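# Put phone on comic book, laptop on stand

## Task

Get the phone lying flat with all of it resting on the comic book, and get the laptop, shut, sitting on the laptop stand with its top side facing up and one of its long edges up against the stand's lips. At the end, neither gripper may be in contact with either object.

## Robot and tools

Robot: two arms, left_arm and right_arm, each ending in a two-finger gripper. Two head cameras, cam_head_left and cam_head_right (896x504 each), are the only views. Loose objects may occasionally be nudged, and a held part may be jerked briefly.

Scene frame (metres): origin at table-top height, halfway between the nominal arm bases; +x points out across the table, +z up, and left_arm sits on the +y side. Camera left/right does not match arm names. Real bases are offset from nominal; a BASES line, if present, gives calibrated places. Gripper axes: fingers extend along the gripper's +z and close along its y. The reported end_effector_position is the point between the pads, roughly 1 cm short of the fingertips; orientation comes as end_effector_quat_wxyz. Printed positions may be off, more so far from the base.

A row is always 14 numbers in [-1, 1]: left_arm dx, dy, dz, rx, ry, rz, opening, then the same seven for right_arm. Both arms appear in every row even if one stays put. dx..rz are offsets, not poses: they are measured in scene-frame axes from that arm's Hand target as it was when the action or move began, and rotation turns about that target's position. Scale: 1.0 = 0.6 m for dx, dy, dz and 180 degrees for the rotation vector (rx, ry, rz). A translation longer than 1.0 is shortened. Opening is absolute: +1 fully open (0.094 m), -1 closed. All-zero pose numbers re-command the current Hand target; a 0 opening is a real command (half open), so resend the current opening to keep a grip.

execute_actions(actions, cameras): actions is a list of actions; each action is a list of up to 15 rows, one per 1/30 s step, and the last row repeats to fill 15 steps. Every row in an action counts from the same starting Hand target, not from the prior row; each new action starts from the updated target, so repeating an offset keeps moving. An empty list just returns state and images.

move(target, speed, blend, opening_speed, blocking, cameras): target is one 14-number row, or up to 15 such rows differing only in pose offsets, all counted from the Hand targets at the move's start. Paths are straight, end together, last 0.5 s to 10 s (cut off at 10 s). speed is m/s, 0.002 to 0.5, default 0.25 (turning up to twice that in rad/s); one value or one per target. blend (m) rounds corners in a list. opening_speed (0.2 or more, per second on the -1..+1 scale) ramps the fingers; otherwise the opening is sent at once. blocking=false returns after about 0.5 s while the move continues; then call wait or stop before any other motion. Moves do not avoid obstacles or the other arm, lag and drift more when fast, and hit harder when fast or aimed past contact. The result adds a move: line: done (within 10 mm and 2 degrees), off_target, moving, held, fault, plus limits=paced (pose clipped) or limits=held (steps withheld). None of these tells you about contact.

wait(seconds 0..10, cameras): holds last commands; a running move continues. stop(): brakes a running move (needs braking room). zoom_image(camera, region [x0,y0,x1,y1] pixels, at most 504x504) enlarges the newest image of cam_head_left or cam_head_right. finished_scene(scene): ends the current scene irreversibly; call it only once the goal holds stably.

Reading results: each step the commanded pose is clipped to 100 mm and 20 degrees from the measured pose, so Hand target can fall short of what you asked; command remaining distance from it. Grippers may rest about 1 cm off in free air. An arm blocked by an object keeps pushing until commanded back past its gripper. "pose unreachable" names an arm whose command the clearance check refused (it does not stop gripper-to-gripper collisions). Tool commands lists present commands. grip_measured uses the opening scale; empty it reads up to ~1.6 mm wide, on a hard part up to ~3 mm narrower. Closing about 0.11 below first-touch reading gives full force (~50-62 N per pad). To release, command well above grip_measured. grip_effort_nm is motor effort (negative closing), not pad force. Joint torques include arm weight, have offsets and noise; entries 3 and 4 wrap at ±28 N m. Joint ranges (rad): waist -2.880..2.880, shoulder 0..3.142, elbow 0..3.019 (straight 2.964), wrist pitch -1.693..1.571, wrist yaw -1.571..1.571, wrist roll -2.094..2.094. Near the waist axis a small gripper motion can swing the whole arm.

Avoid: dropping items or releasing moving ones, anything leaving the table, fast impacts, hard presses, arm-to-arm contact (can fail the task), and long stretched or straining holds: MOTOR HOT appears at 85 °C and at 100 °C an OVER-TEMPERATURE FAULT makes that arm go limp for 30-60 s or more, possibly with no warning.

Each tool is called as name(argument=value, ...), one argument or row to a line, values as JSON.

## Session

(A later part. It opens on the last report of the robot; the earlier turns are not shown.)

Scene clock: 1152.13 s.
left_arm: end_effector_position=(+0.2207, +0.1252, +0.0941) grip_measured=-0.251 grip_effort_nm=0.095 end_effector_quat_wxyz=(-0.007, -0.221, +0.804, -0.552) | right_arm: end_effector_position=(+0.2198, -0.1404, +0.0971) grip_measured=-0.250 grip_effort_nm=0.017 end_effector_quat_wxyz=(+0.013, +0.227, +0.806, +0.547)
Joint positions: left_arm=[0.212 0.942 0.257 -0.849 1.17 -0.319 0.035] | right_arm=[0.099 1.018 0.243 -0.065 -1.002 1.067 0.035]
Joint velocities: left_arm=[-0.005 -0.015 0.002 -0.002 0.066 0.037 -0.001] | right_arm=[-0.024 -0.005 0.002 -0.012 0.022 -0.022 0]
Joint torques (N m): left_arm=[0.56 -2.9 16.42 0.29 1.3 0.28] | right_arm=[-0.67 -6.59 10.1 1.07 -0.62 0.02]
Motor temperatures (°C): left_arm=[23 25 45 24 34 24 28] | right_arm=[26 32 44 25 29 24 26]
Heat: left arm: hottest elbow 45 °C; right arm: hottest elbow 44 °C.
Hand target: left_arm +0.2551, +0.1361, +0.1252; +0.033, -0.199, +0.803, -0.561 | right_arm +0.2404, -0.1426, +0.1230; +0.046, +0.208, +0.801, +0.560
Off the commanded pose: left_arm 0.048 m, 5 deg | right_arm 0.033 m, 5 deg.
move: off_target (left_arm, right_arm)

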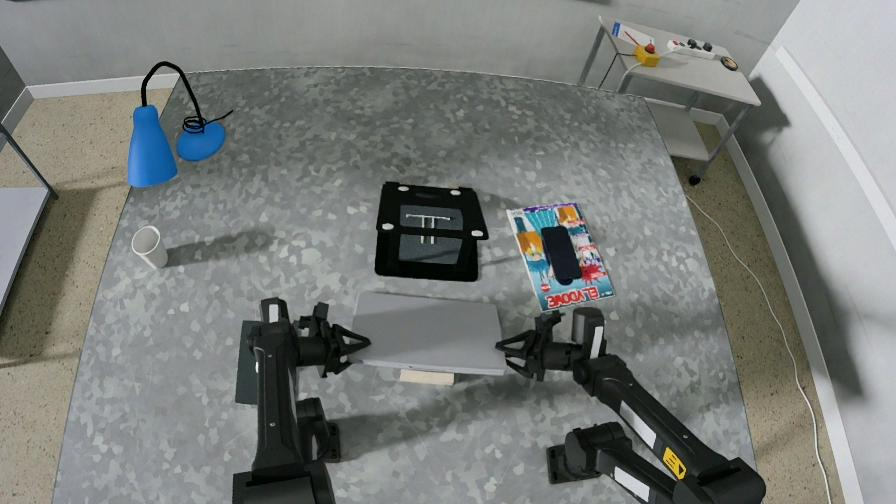

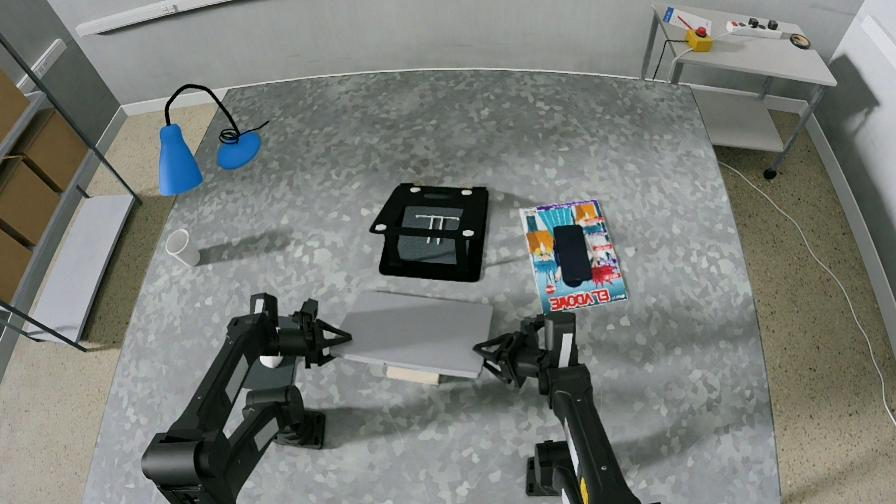

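move(
  target=[0.06,0,-0.02,0,0,0,-0.25,0.08,0,-0.02,0,0,0,-0.25],
  speed=0.05,
)

zoom_image(
  camera="cam_head_left",
  region=[320, 280, 540, 420],
)

zoom_image(
  camera="cam_head_right",
  region=[310, 280, 530, 420],
)

Scene clock: 1158.13 s.
left_arm: end_effector_position=(+0.2570, +0.1342, +0.0878) grip_measured=-0.251 grip_effort_nm=0.066 end_effector_quat_wxyz=(+0.007, -0.222, +0.803, -0.553) | right_arm: end_effector_position=(+0.2661, -0.1432, +0.0975) grip_measured=-0.250 grip_effort_nm=0.012 end_effector_quat_wxyz=(+0.027, +0.217, +0.803, +0.554)
Joint positions: left_arm=[0.212 1.093 0.309 -0.689 1.169 -0.364 0.035] | right_arm=[0.067 1.199 0.339 0.025 -1.026 1.028 0.035]
Joint velocities: left_arm=[0.005 -0.005 -0.007 0.002 0.037 0.037 -0.001] | right_arm=[-0.015 -0.005 0.022 0.007 0.022 0.007 -0.001]
Joint torques (N m): left_arm=[-2.9 -4.42 14.94 0.99 1.24 -0.15] | right_arm=[0.09 -5.25 9.59 1.72 -0.36 0.09]
Motor temperatures (°C): left_arm=[23 25 46 24 35 24 28] | right_arm=[26 32 44 25 29 24 26]
Heat: left arm: hottest elbow 46 °C; right arm: hottest elbow 44 °C.
Hand target: left_arm +0.2910, +0.1358, +0.1137; +0.034, -0.199, +0.803, -0.561 | right_arm +0.2883, -0.1434, +0.1100; +0.046, +0.208, +0.801, +0.560
Off the commanded pose: left_arm 0.042 m, 4 deg | right_arm 0.026 m, 2 deg.
move: off_target (left_arm, right_arm)

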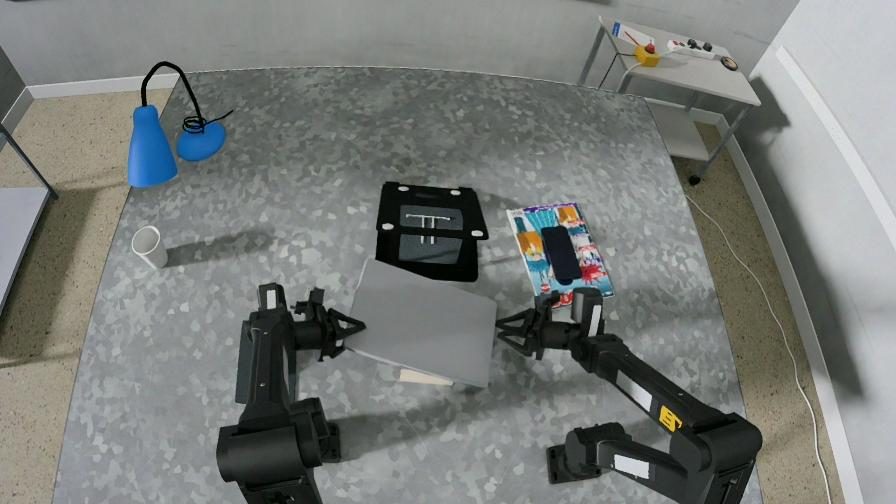

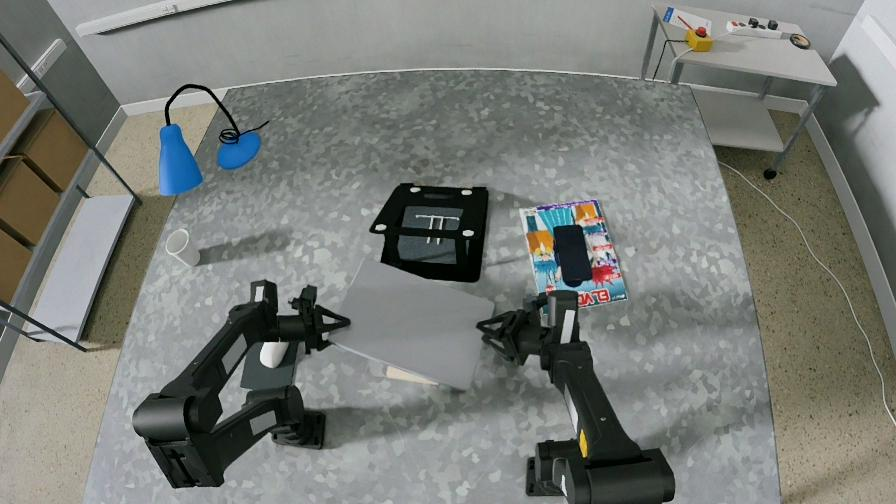

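Scaled by 2.291.

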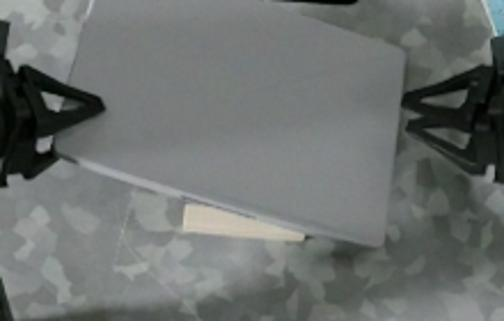

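Scaled by 2.291.

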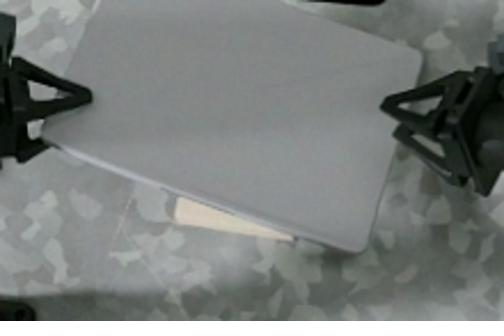

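move(
  target=[
    [-0.05,0,-0.08,0.12,0,0,-0.25,0,-0.08,0.05,0,0,0,-0.25],
  ],
  speed=0.06,
)

zoom_image(
  camera="cam_head_left",
  region=[320, 250, 540, 420],
)

zoom_image(
  camera="cam_head_right",
  region=[310, 250, 530, 420],
)

Scene clock: 1169.47 s.
left_arm: end_effector_position=(+0.2653, +0.1432, +0.0655) grip_measured=-0.248 grip_effort_nm=-0.095 end_effector_quat_wxyz=(+0.075, -0.201, +0.890, -0.401) | right_arm: end_effector_position=(+0.2677, -0.1855, +0.1175) grip_measured=-0.250 grip_effort_nm=0.017 end_effector_quat_wxyz=(+0.018, +0.224, +0.800, +0.556)
Joint positions: left_arm=[0.074 0.932 0.303 -0.618 0.79 -0.479 0.035] | right_arm=[-0.106 1.16 0.427 -0.378 -1.132 0.741 0.035]
Joint velocities: left_arm=[-0.015 -0.005 -0.007 -0.002 0.037 -0.022 0] | right_arm=[-0.015 0.005 -0.002 0.002 0.007 -0.051 0]
Joint torques (N m): left_arm=[-4.19 -5.3 8.64 1.01 0.23 0] | right_arm=[-0.38 -8.18 10.58 0.38 -0.54 0.03]
Motor temperatures (°C): left_arm=[23 25 44 24 35 24 28] | right_arm=[26 32 45 25 28 24 25]
Heat: left arm: hottest elbow 44 °C; right arm: hottest elbow 45 °C.
Hand target: left_arm +0.2620, +0.1363, +0.0659; +0.073, -0.191, +0.893, -0.401 | right_arm +0.2889, -0.1914, +0.1406; +0.047, +0.209, +0.800, +0.561
Off the commanded pose: left_arm 0.009 m, 2 deg | right_arm 0.031 m, 4 deg.
move: off_target (right_arm)

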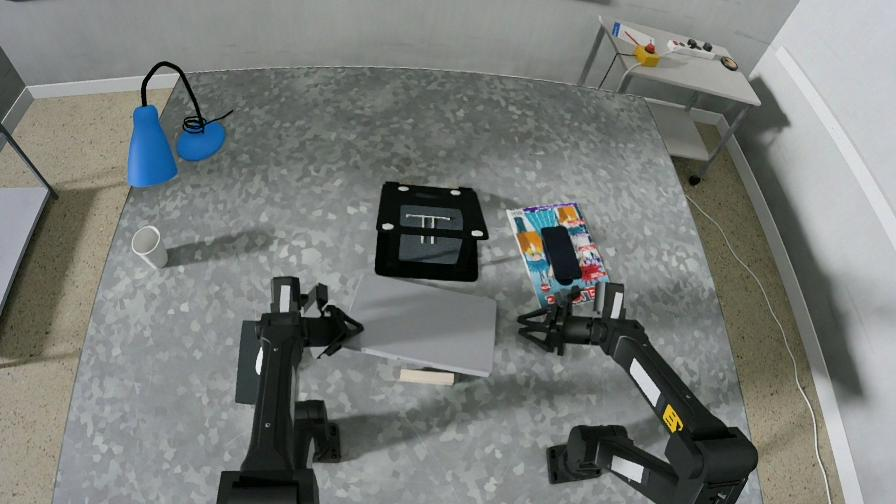

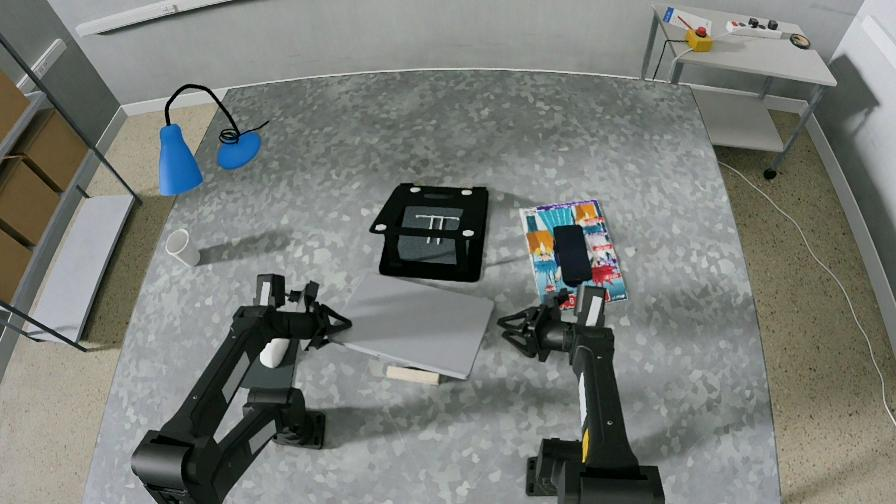

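Scaled by 2.291.

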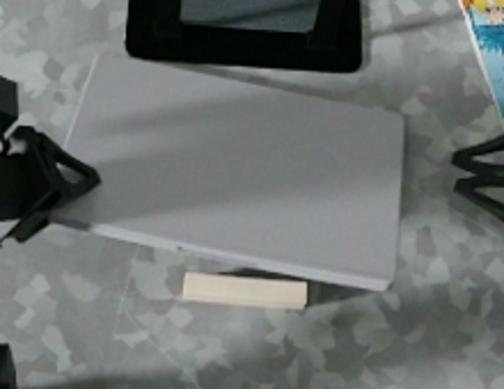

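Scaled by 2.291.

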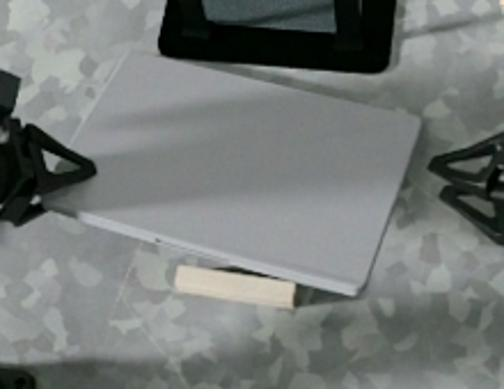

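execute_actions(
  actions=[],
)

zoom_image(
  camera="cam_head_left",
  region=[240, 160, 640, 460],
)

zoom_image(
  camera="cam_head_right",
  region=[240, 160, 640, 460],
)

Scene clock: 1184.87 s.
left_arm: end_effector_position=(+0.2654, +0.1432, +0.0655) grip_measured=-0.248 grip_effort_nm=-0.095 end_effector_quat_wxyz=(+0.075, -0.201, +0.890, -0.401) | right_arm: end_effector_position=(+0.2678, -0.1856, +0.1176) grip_measured=-0.250 grip_effort_nm=0.012 end_effector_quat_wxyz=(+0.018, +0.224, +0.800, +0.556)
Joint positions: left_arm=[0.074 0.931 0.303 -0.618 0.79 -0.479 0.035] | right_arm=[-0.106 1.16 0.427 -0.378 -1.133 0.74 0.035]
Joint velocities: left_arm=[0.005 -0.005 0.012 -0.017 -0.022 0.022 0] | right_arm=[0.005 0.005 -0.002 -0.002 0.051 -0.022 0]
Joint torques (N m): left_arm=[-3.9 -4.31 8.61 0.98 0.26 -0.02] | right_arm=[-0.38 -8.12 10.61 0.43 -0.54 0.02]
Motor temperatures (°C): left_arm=[23 25 42 24 34 24 27] | right_arm=[26 32 44 25 28 24 25]
Heat: left arm: hottest elbow 42 °C; right arm: hottest elbow 44 °C.
Hand target: left_arm +0.2620, +0.1363, +0.0660; +0.073, -0.190, +0.893, -0.401 | right_arm +0.2890, -0.1915, +0.1406; +0.048, +0.209, +0.800, +0.561
Tool commands: left_gripper/opening=-0.25 right_gripper/opening=-0.25
Off the commanded pose: left_arm 0.009 m, 2 deg | right_arm 0.031 m, 4 deg.

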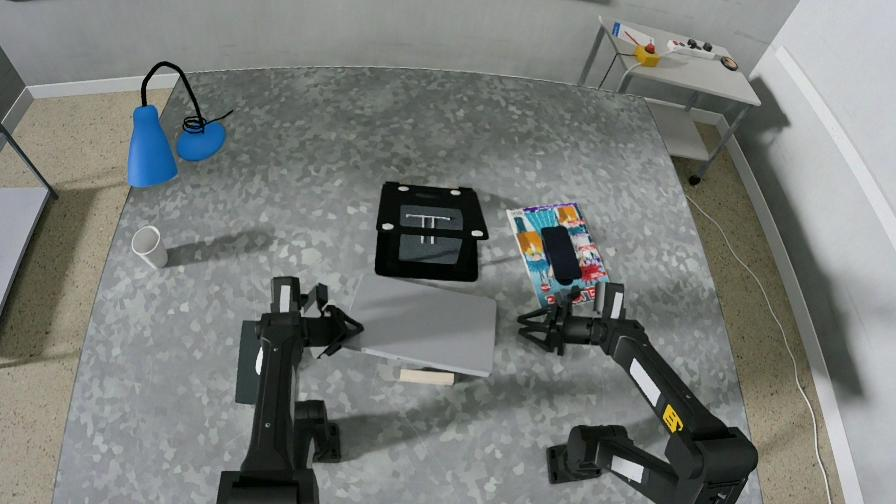

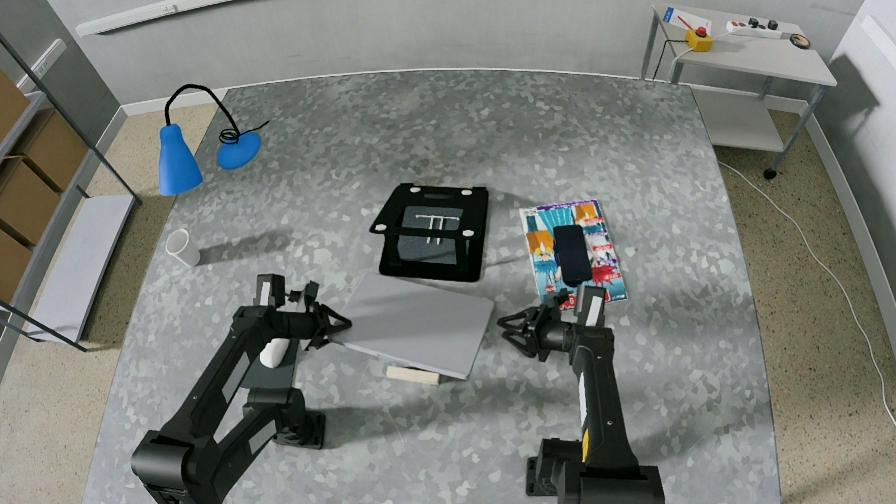

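Scaled by 1.260.

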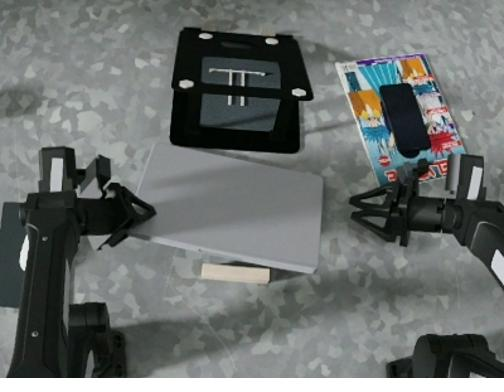

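Scaled by 1.260.

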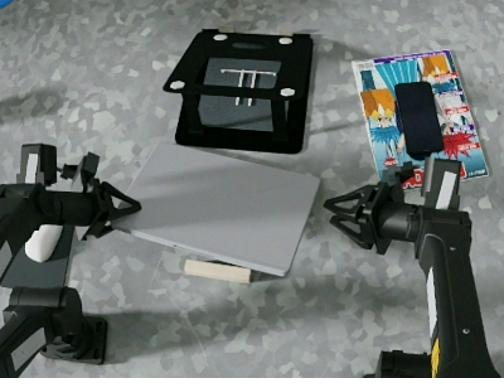

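zoom_image(
  camera="cam_head_left",
  region=[300, 260, 540, 400],
)

zoom_image(
  camera="cam_head_right",
  region=[300, 260, 540, 400],
)

Scaled by 2.100.

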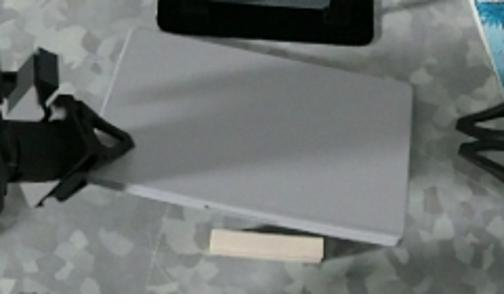

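Scaled by 2.100.

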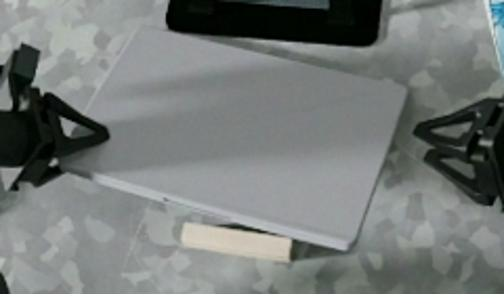

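move(
  target=[0,0,0,0,0,0,-0.25,-0.132,-0.0975,-0.034,-0.178,-0.094,0.0515,0.5],
  speed=0.15,
)

Scene clock: 1199.53 s.
left_arm: end_effector_position=(+0.2654, +0.1432, +0.0655) grip_measured=-0.248 grip_effort_nm=-0.095 end_effector_quat_wxyz=(+0.075, -0.202, +0.890, -0.401) | right_arm: end_effector_position=(+0.2072, -0.2449, +0.1154) grip_measured=+0.499 grip_effort_nm=0.061 end_effector_quat_wxyz=(+0.163, +0.040, +0.922, +0.350)
Joint positions: left_arm=[0.074 0.931 0.303 -0.618 0.79 -0.479 0.035] | right_arm=[-0.232 0.818 0.427 -0.931 -0.76 -0.04 0.07]
Joint velocities: left_arm=[-0.015 -0.005 0.002 -0.017 0.007 0.037 -0.001] | right_arm=[0.005 0.015 -0.007 0.012 -0.007 0.007 0.001]
Joint torques (N m): left_arm=[-4.25 -3.9 8.64 0.94 0.27 -0.05] | right_arm=[-0.44 -3.96 8.98 0.23 -0.32 0.02]
Motor temperatures (°C): left_arm=[23 25 41 24 33 24 27] | right_arm=[26 32 44 25 28 24 25]
Heat: left arm: hottest elbow 41 °C; right arm: hottest elbow 44 °C.
Hand target: left_arm +0.2620, +0.1363, +0.0660; +0.073, -0.191, +0.893, -0.402 | right_arm +0.2103, -0.2490, +0.1219; +0.173, +0.040, +0.921, +0.346
Off the commanded pose: left_arm 0.008 m, 1 deg | right_arm 0.007 m, 1 deg.
move: done

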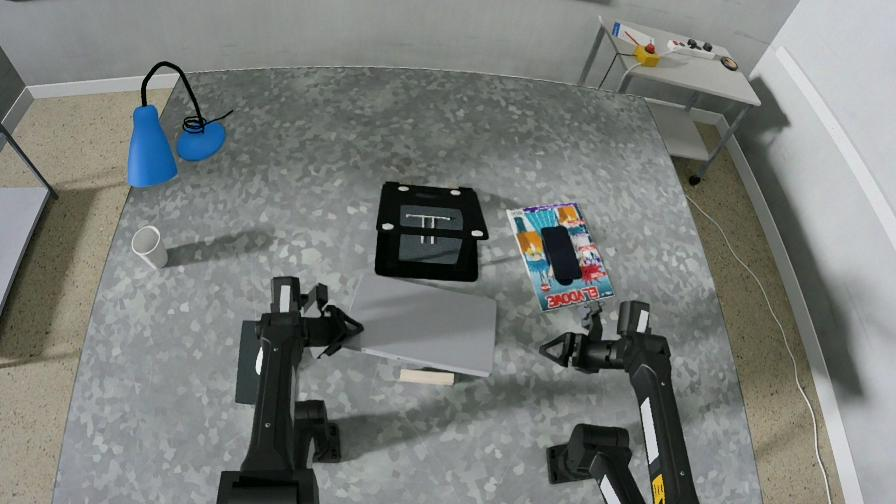

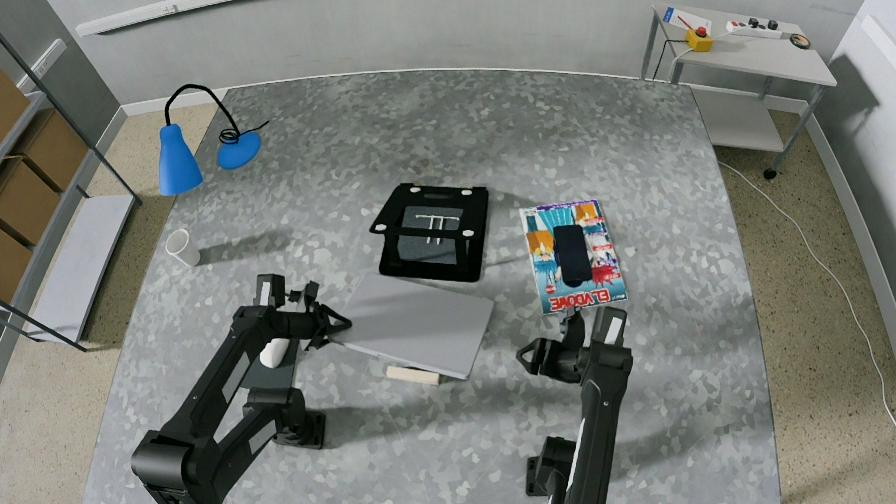

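move(
  target=[
    [0,0,0,0,0,0,-0.25,0,0,-0.141,0,0,0,0.5],
    [0,0,0,0,0,0,-0.25,0,0.16,-0.141,0,0,0,0.5],
  ],
  speed=0.12,
)

zoom_image(
  camera="cam_head_right",
  region=[300, 260, 540, 400],
)

zoom_image(
  camera="cam_head_left",
  region=[320, 260, 580, 410],
)

Scene clock: 1208.50 s.
left_arm: end_effector_position=(+0.2656, +0.1432, +0.0656) grip_measured=-0.248 grip_effort_nm=-0.100 end_effector_quat_wxyz=(+0.076, -0.201, +0.891, -0.401) | right_arm: end_effector_position=(+0.2102, -0.1565, +0.0396) grip_measured=+0.499 grip_effort_nm=0.071 end_effector_quat_wxyz=(+0.172, +0.041, +0.922, +0.343)
Joint positions: left_arm=[0.073 0.931 0.303 -0.616 0.789 -0.479 0.035] | right_arm=[0.263 0.968 0.221 -0.21 -0.53 0.529 0.07]
Joint velocities: left_arm=[-0.005 0.005 -0.002 -0.007 0.051 -0.051 -0.001] | right_arm=[-0.015 -0.015 0.017 -0.007 -0.037 -0.051 0]
Joint torques (N m): left_arm=[-3.9 -5.07 8.58 1.06 0.29 -0.02] | right_arm=[1.67 -2.73 6.53 1.78 -0.2 0.11]
Motor temperatures (°C): left_arm=[23 25 40 24 33 24 27] | right_arm=[26 32 45 25 27 24 25]
Heat: left arm: hottest elbow 40 °C; right arm: hottest elbow 45 °C.
Hand target: left_arm +0.2620, +0.1362, +0.0660; +0.073, -0.190, +0.893, -0.402 | right_arm +0.2083, -0.1528, +0.0364; +0.169, +0.039, +0.922, +0.346
Off the commanded pose: left_arm 0.008 m, 1 deg | right_arm 0.004 m, 0 deg.
move: done

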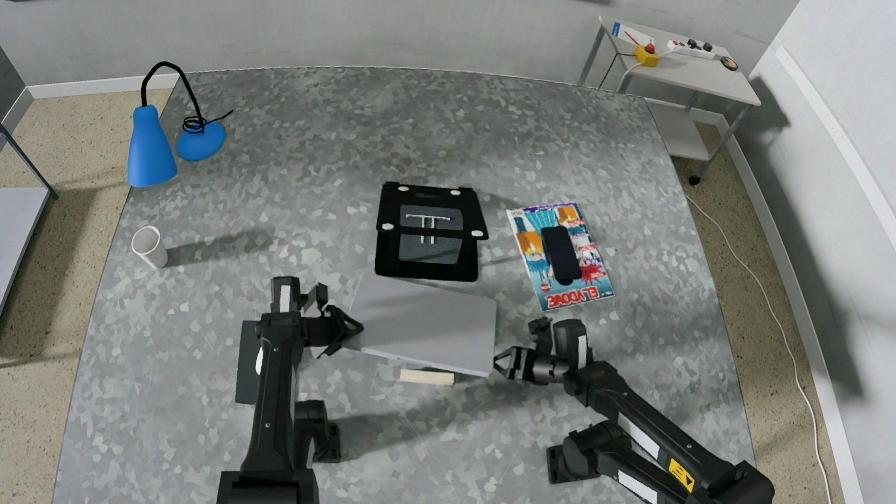

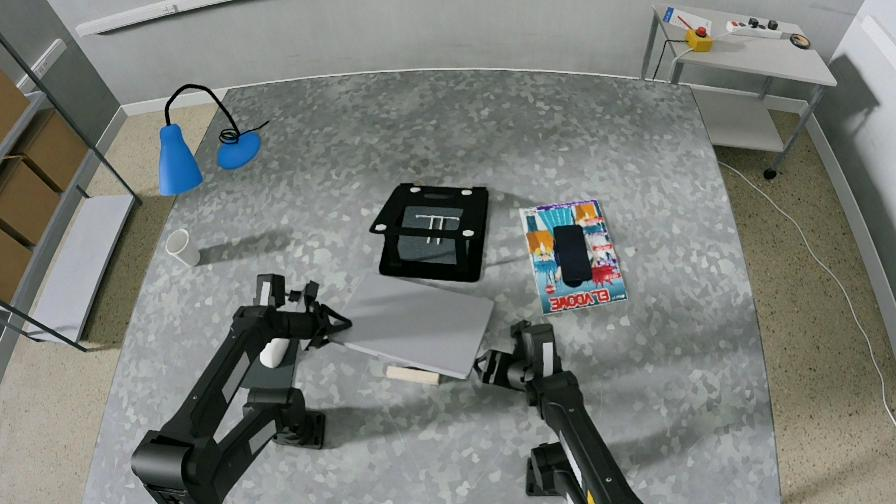

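Scaled by 2.100.

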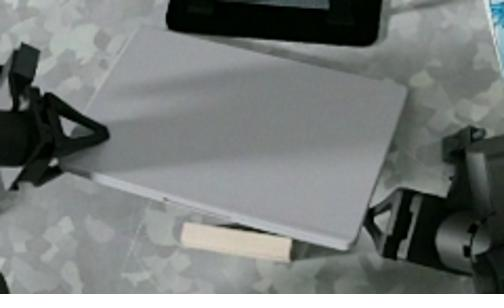

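Scaled by 1.938.

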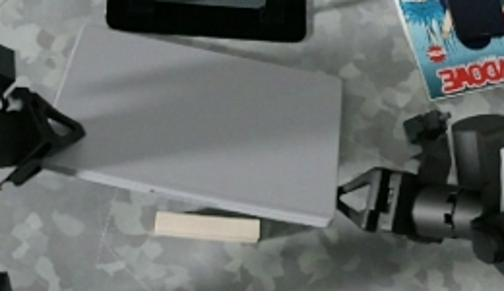

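move(
  target=[
    [0,0,0,0,0,0,-0.25,0.05,-0.02,-0.007,0,0,0,0.5],
    [0,0,0,0,0,0,-0.25,0.05,0.05,-0.007,0,0,0,0.5],
  ],
  speed=0.08,
)

zoom_image(
  camera="cam_head_right",
  region=[300, 260, 540, 400],
)

zoom_image(
  camera="cam_head_left",
  region=[320, 260, 580, 410],
)

Scene clock: 1214.40 s.
left_arm: end_effector_position=(+0.2725, +0.1487, +0.0658) grip_measured=-0.248 grip_effort_nm=-0.110 end_effector_quat_wxyz=(+0.095, -0.203, +0.893, -0.390) | right_arm: end_effector_position=(+0.2284, -0.1484, +0.0348) grip_measured=+0.497 grip_effort_nm=0.183 end_effector_quat_wxyz=(+0.184, +0.065, +0.921, +0.337)
Joint positions: left_arm=[0.078 0.923 0.303 -0.589 0.76 -0.486 0.035] | right_arm=[0.303 1.055 0.236 -0.092 -0.47 0.613 0.07]
Joint velocities: left_arm=[-0.015 -0.024 -0.017 0.012 0.007 -0.037 0] | right_arm=[0.005 -0.005 -0.007 -0.002 0.037 0.037 0]
Joint torques (N m): left_arm=[-3.96 -3.78 8.64 0.08 1.33 0.1] | right_arm=[4.48 2.14 9.87 2.25 -0.49 0.16]
Motor temperatures (°C): left_arm=[23 25 40 24 33 24 27] | right_arm=[26 32 44 25 27 23 25]
Heat: left arm: hottest elbow 40 °C; right arm: hottest elbow 44 °C.
Hand target: left_arm +0.2620, +0.1363, +0.0660; +0.073, -0.191, +0.893, -0.401 | right_arm +0.2385, -0.1232, +0.0314; +0.169, +0.039, +0.922, +0.345
Off the commanded pose: left_arm 0.016 m, 3 deg | right_arm 0.028 m, 4 deg.
move: off_target (left_arm, right_arm)

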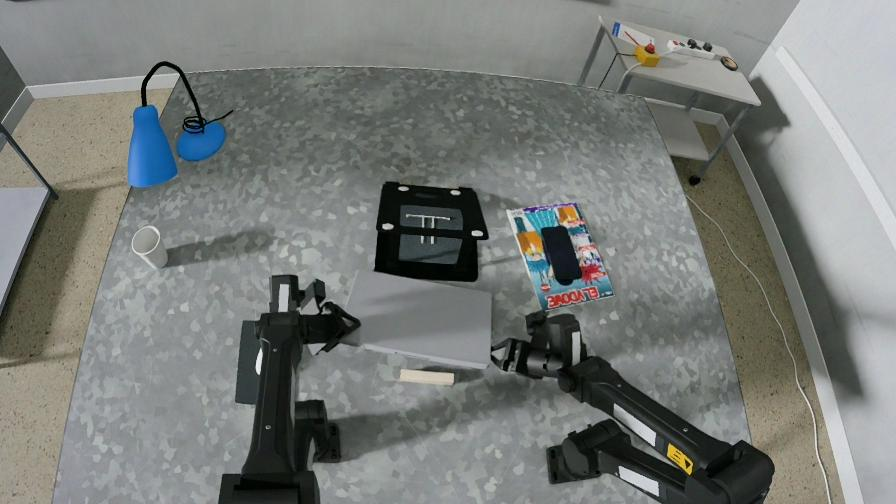

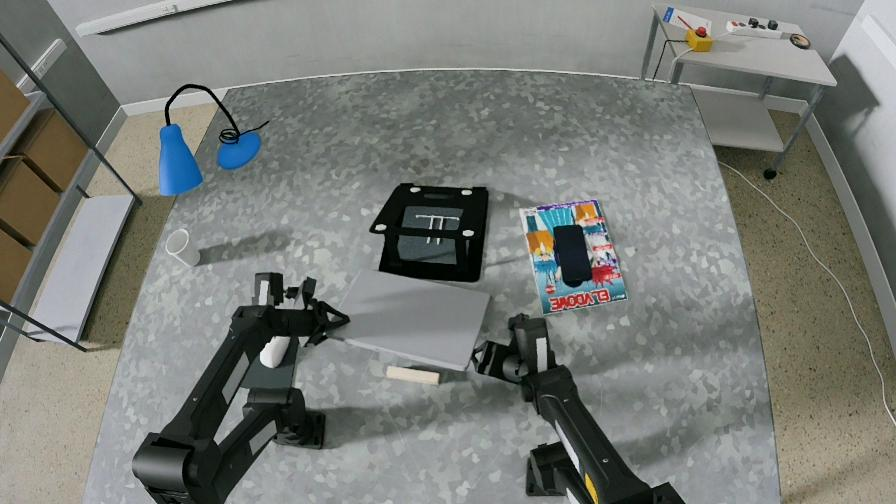

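Scaled by 2.100.

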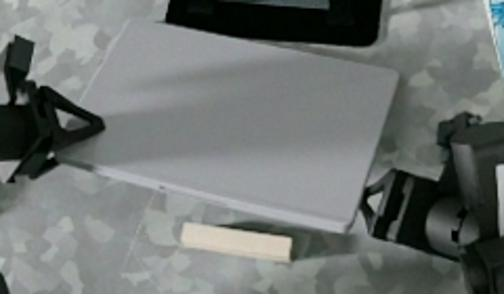

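Scaled by 1.938.

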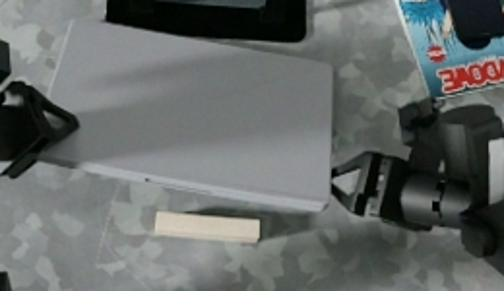

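move(
  target=[0,0,0,0,0,0,-0.25,-0.01,-0.13,0.05,0.111,0,0,0.5],
  speed=0.1,
)

zoom_image(
  camera="cam_head_right",
  region=[300, 260, 540, 400],
)

zoom_image(
  camera="cam_head_left",
  region=[320, 260, 580, 410],
)

Scene clock: 1233.17 s.
left_arm: end_effector_position=(+0.2707, +0.1461, +0.0674) grip_measured=-0.247 grip_effort_nm=-0.115 end_effector_quat_wxyz=(+0.089, -0.205, +0.890, -0.398) | right_arm: end_effector_position=(+0.2214, -0.1976, +0.0588) grip_measured=+0.499 grip_effort_nm=0.071 end_effector_quat_wxyz=(+0.160, +0.066, +0.848, +0.501)
Joint positions: left_arm=[0.077 0.922 0.303 -0.596 0.778 -0.494 0.035] | right_arm=[-0.15 1.144 0.236 -0.215 -1.052 0.275 0.07]
Joint velocities: left_arm=[-0.005 -0.005 -0.007 0.002 -0.022 0.022 0.001] | right_arm=[0.005 -0.024 -0.012 -0.007 0.022 0.007 0.001]
Joint torques (N m): left_arm=[-3.96 -4.13 8.57 0.18 0.63 0.09] | right_arm=[-0.38 -3.66 7.58 0.44 -0.54 0]
Motor temperatures (°C): left_arm=[23 25 39 24 34 24 27] | right_arm=[26 32 43 25 27 23 25]
Heat: left arm: hottest elbow 39 °C; right arm: hottest elbow 43 °C.
Hand target: left_arm +0.2620, +0.1363, +0.0659; +0.073, -0.191, +0.893, -0.401 | right_arm +0.2319, -0.2020, +0.0628; +0.164, +0.068, +0.847, +0.500
Off the commanded pose: left_arm 0.013 m, 2 deg | right_arm 0.012 m, 0 deg.
move: off_target (left_arm, right_arm)

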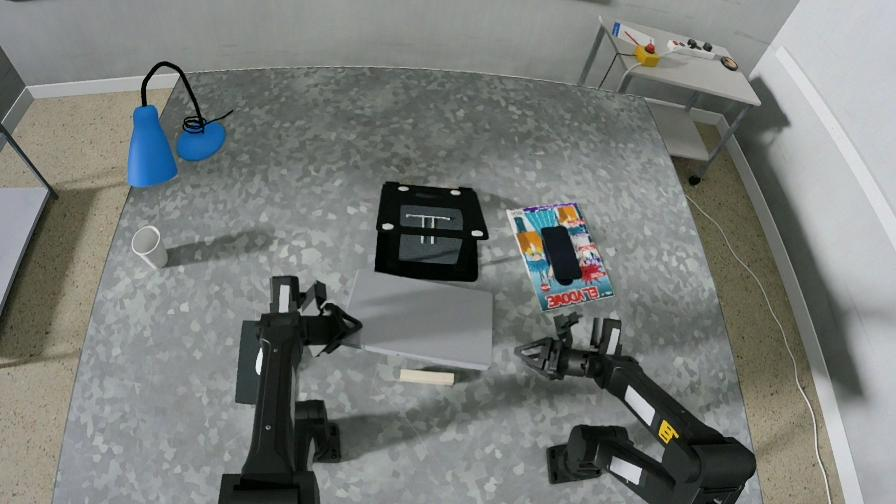

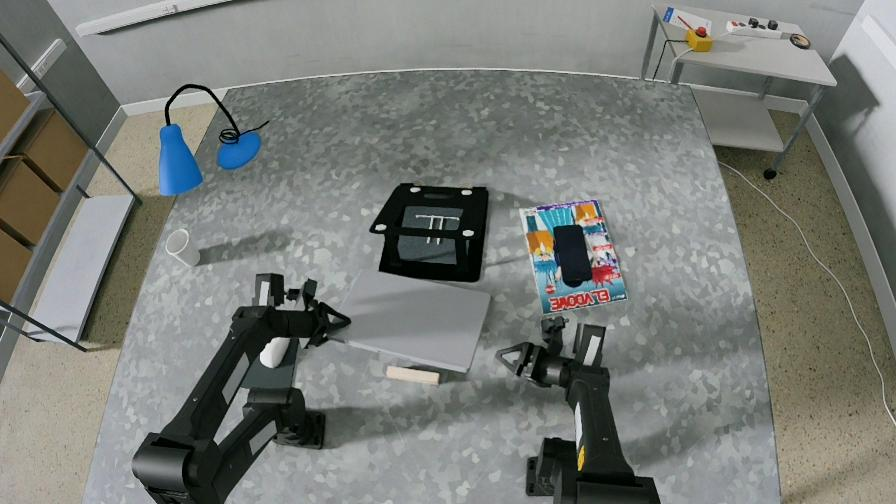

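Scaled by 2.100.

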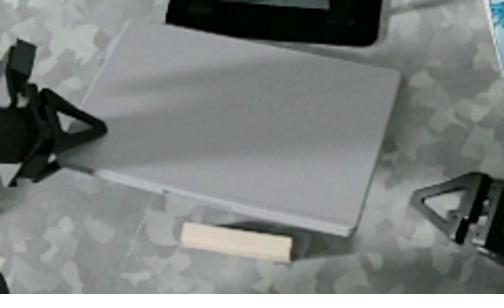

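Scaled by 1.938.

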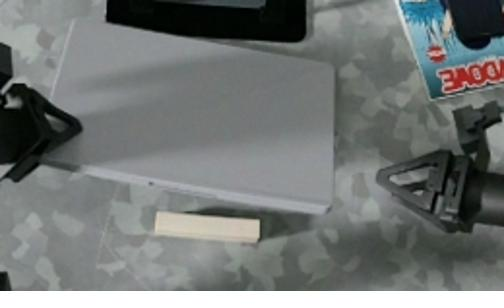

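move(
  target=[0,0,0,0,0,0,-0.25,0,0.155,-0.005,0,0,0,0.5],
  speed=0.08,
)

zoom_image(
  camera="cam_head_right",
  region=[300, 260, 540, 400],
)

zoom_image(
  camera="cam_head_left",
  region=[320, 260, 580, 410],
)

Scene clock: 1237.67 s.
left_arm: end_effector_position=(+0.2707, +0.1461, +0.0674) grip_measured=-0.247 grip_effort_nm=-0.110 end_effector_quat_wxyz=(+0.089, -0.205, +0.890, -0.398) | right_arm: end_effector_position=(+0.2382, -0.1107, +0.0659) grip_measured=+0.499 grip_effort_nm=0.071 end_effector_quat_wxyz=(+0.171, +0.065, +0.846, +0.500)
Joint positions: left_arm=[0.077 0.922 0.303 -0.596 0.778 -0.494 0.035] | right_arm=[0.277 1.202 0.203 0.34 -0.765 0.826 0.07]
Joint velocities: left_arm=[0.005 -0.015 -0.002 -0.007 -0.007 -0.022 0] | right_arm=[-0.005 -0.005 0.002 0.007 -0.022 0.007 0]
Joint torques (N m): left_arm=[-4.31 -3.6 8.81 0.34 0.66 0.13] | right_arm=[1.49 -4.54 4.72 1.87 -0.14 0.13]
Motor temperatures (°C): left_arm=[23 25 39 24 34 24 27] | right_arm=[26 32 43 25 27 23 25]
Heat: left arm: hottest elbow 39 °C; right arm: hottest elbow 43 °C.
Hand target: left_arm +0.2620, +0.1363, +0.0659; +0.073, -0.191, +0.893, -0.401 | right_arm +0.2317, -0.1086, +0.0587; +0.162, +0.066, +0.849, +0.499
Off the commanded pose: left_arm 0.013 m, 3 deg | right_arm 0.009 m, 1 deg.
move: off_target (left_arm)

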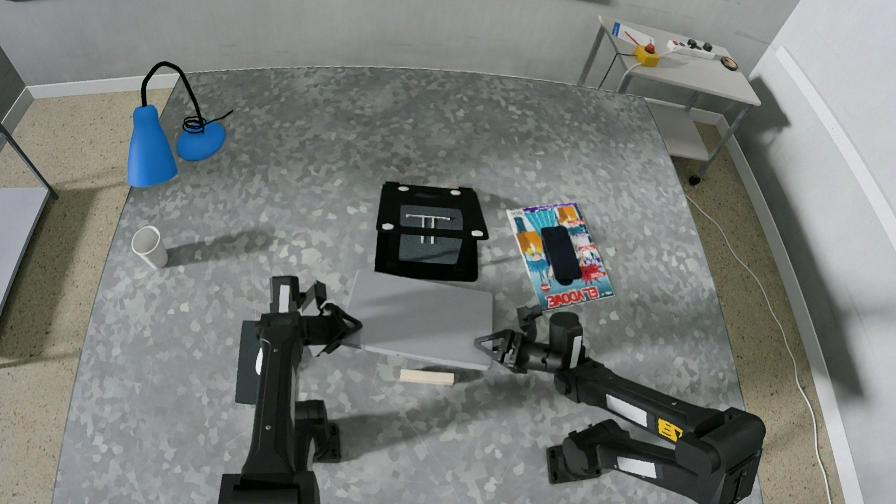

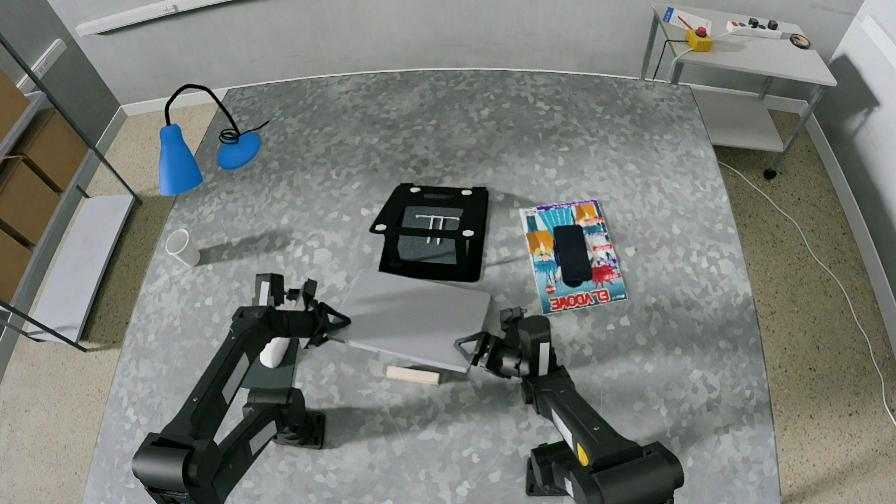

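Scaled by 2.100.

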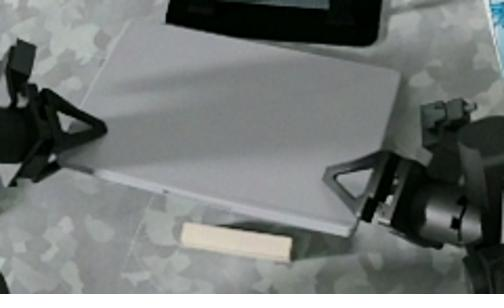

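Scaled by 1.938.

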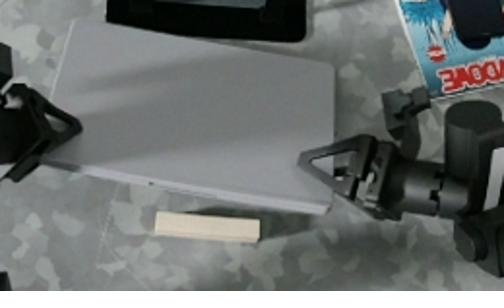

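move(
  target=[0,0,0,0,0,0,-0.25,0,0.017,0,0.083,0,0,-0.2],
  speed=0.08,
  opening_speed=0.5,
)

zoom_image(
  camera="cam_head_right",
  region=[300, 260, 540, 400],
)

zoom_image(
  camera="cam_head_left",
  region=[320, 260, 580, 410],
)

Scene clock: 1244.37 s.
left_arm: end_effector_position=(+0.2707, +0.1461, +0.0674) grip_measured=-0.247 grip_effort_nm=-0.115 end_effector_quat_wxyz=(+0.089, -0.205, +0.890, -0.398) | right_arm: end_effector_position=(+0.2338, -0.0956, +0.0634) grip_measured=-0.199 grip_effort_nm=-0.081 end_effector_quat_wxyz=(+0.158, +0.077, +0.776, +0.605)
Joint positions: left_arm=[0.077 0.922 0.303 -0.596 0.778 -0.494 0.035] | right_arm=[0.277 1.604 0.14 1.105 -0.903 1.128 0.038]
Joint velocities: left_arm=[-0.005 -0.005 -0.007 -0.012 0.007 -0.051 0.002] | right_arm=[-0.015 -0.015 -0.002 -0.007 0.007 0.037 0]
Joint torques (N m): left_arm=[-4.13 -3.43 8.8 0.16 0.64 0.09] | right_arm=[-0.09 -6.53 1.35 1.95 -0.21 0.12]
Motor temperatures (°C): left_arm=[23 25 38 24 34 24 27] | right_arm=[26 31 43 25 27 23 25]
Heat: left arm: hottest elbow 38 °C; right arm: hottest elbow 43 °C.
Hand target: left_arm +0.2620, +0.1363, +0.0659; +0.073, -0.191, +0.893, -0.401 | right_arm +0.2310, -0.0990, +0.0585; +0.153, +0.086, +0.777, +0.604
Off the commanded pose: left_arm 0.013 m, 3 deg | right_arm 0.006 m, 1 deg.
move: off_target (left_arm)

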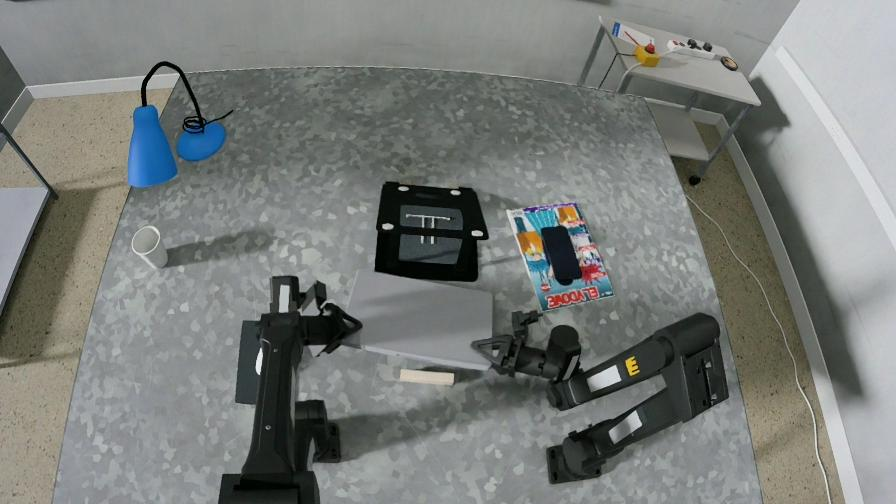

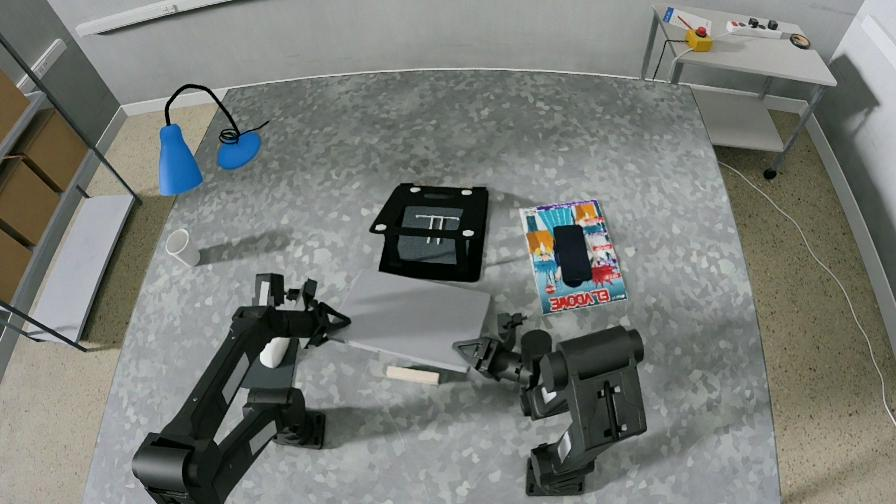

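Scaled by 2.100.

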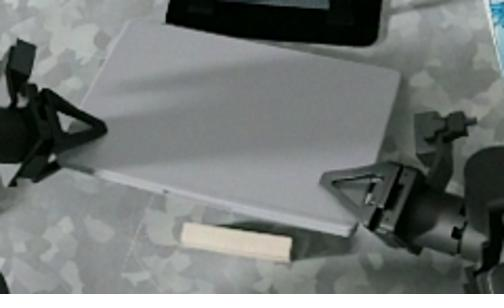

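Scaled by 1.938.

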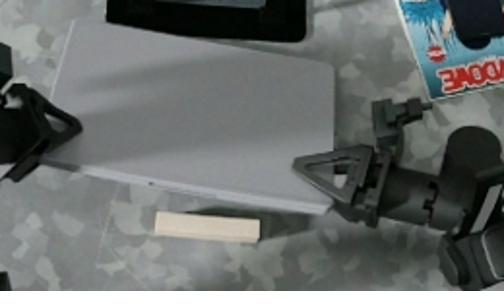

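move(
  target=[0,0,0,0.01,-0.167,0,0,-0.25,0,0,0,0.03,0.06,0,-0.2],
  speed=0.08,
)


move(
  target=[0,0,0,-0.167,0,0,-0.25,0,0,0,0.03,0.06,0,-0.2],
  speed=0.08,
)

zoom_image(
  camera="cam_head_right",
  region=[300, 260, 540, 400],
)

zoom_image(
  camera="cam_head_left",
  region=[320, 260, 580, 410],
)

Scene clock: 1258.70 s.
left_arm: end_effector_position=(+0.2526, +0.1322, +0.0591) grip_measured=-0.247 grip_effort_nm=-0.115 end_effector_quat_wxyz=(+0.008, -0.203, +0.767, -0.608) | right_arm: end_effector_position=(+0.2268, -0.0975, +0.0581) grip_measured=-0.199 grip_effort_nm=-0.085 end_effector_quat_wxyz=(+0.071, +0.149, +0.762, +0.626)
Joint positions: left_arm=[0.249 1.347 0.266 -0.509 1.308 -0.224 0.035] | right_arm=[0.254 1.657 0.14 1.145 -0.973 1.337 0.038]
Joint velocities: left_arm=[0.005 -0.015 -0.012 0.002 -0.007 -0.037 0] | right_arm=[-0.024 -0.015 0.007 0.002 0.037 -0.022 0]
Joint torques (N m): left_arm=[-1.26 -5.83 6.35 0.51 1.58 0.07] | right_arm=[-0.21 -7.06 1.96 2.11 -0.35 0.12]
Motor temperatures (°C): left_arm=[23 25 38 24 34 24 27] | right_arm=[26 32 41 25 26 23 25]
Heat: left arm: hottest elbow 38 °C; right arm: hottest elbow 41 °C.
Hand target: left_arm +0.2606, +0.1352, +0.0660; +0.017, -0.201, +0.760, -0.618 | right_arm +0.2306, -0.0991, +0.0582; +0.075, +0.150, +0.759, +0.629
Off the commanded pose: left_arm 0.012 m, 2 deg | right_arm 0.004 m, 1 deg.
move: off_target (left_arm)

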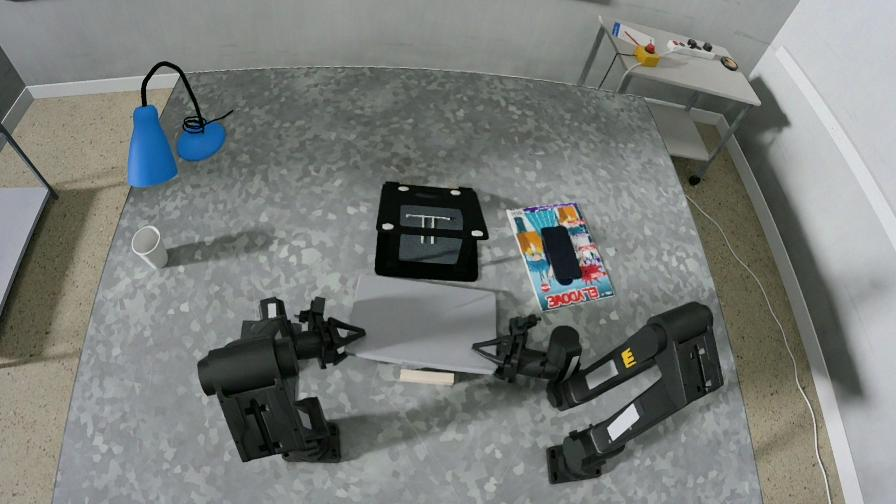

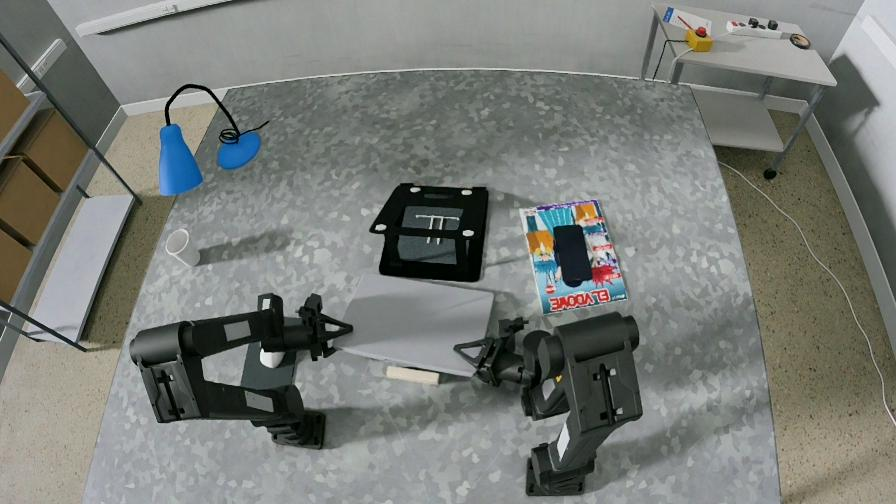

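Scaled by 2.100.

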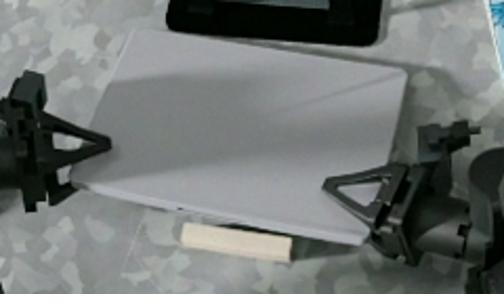

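Scaled by 1.938.

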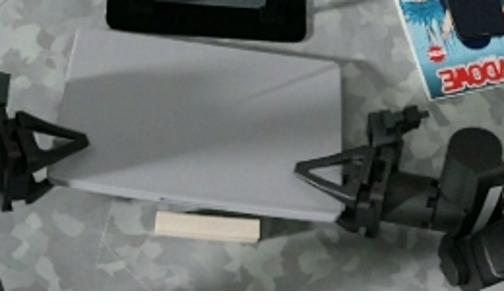

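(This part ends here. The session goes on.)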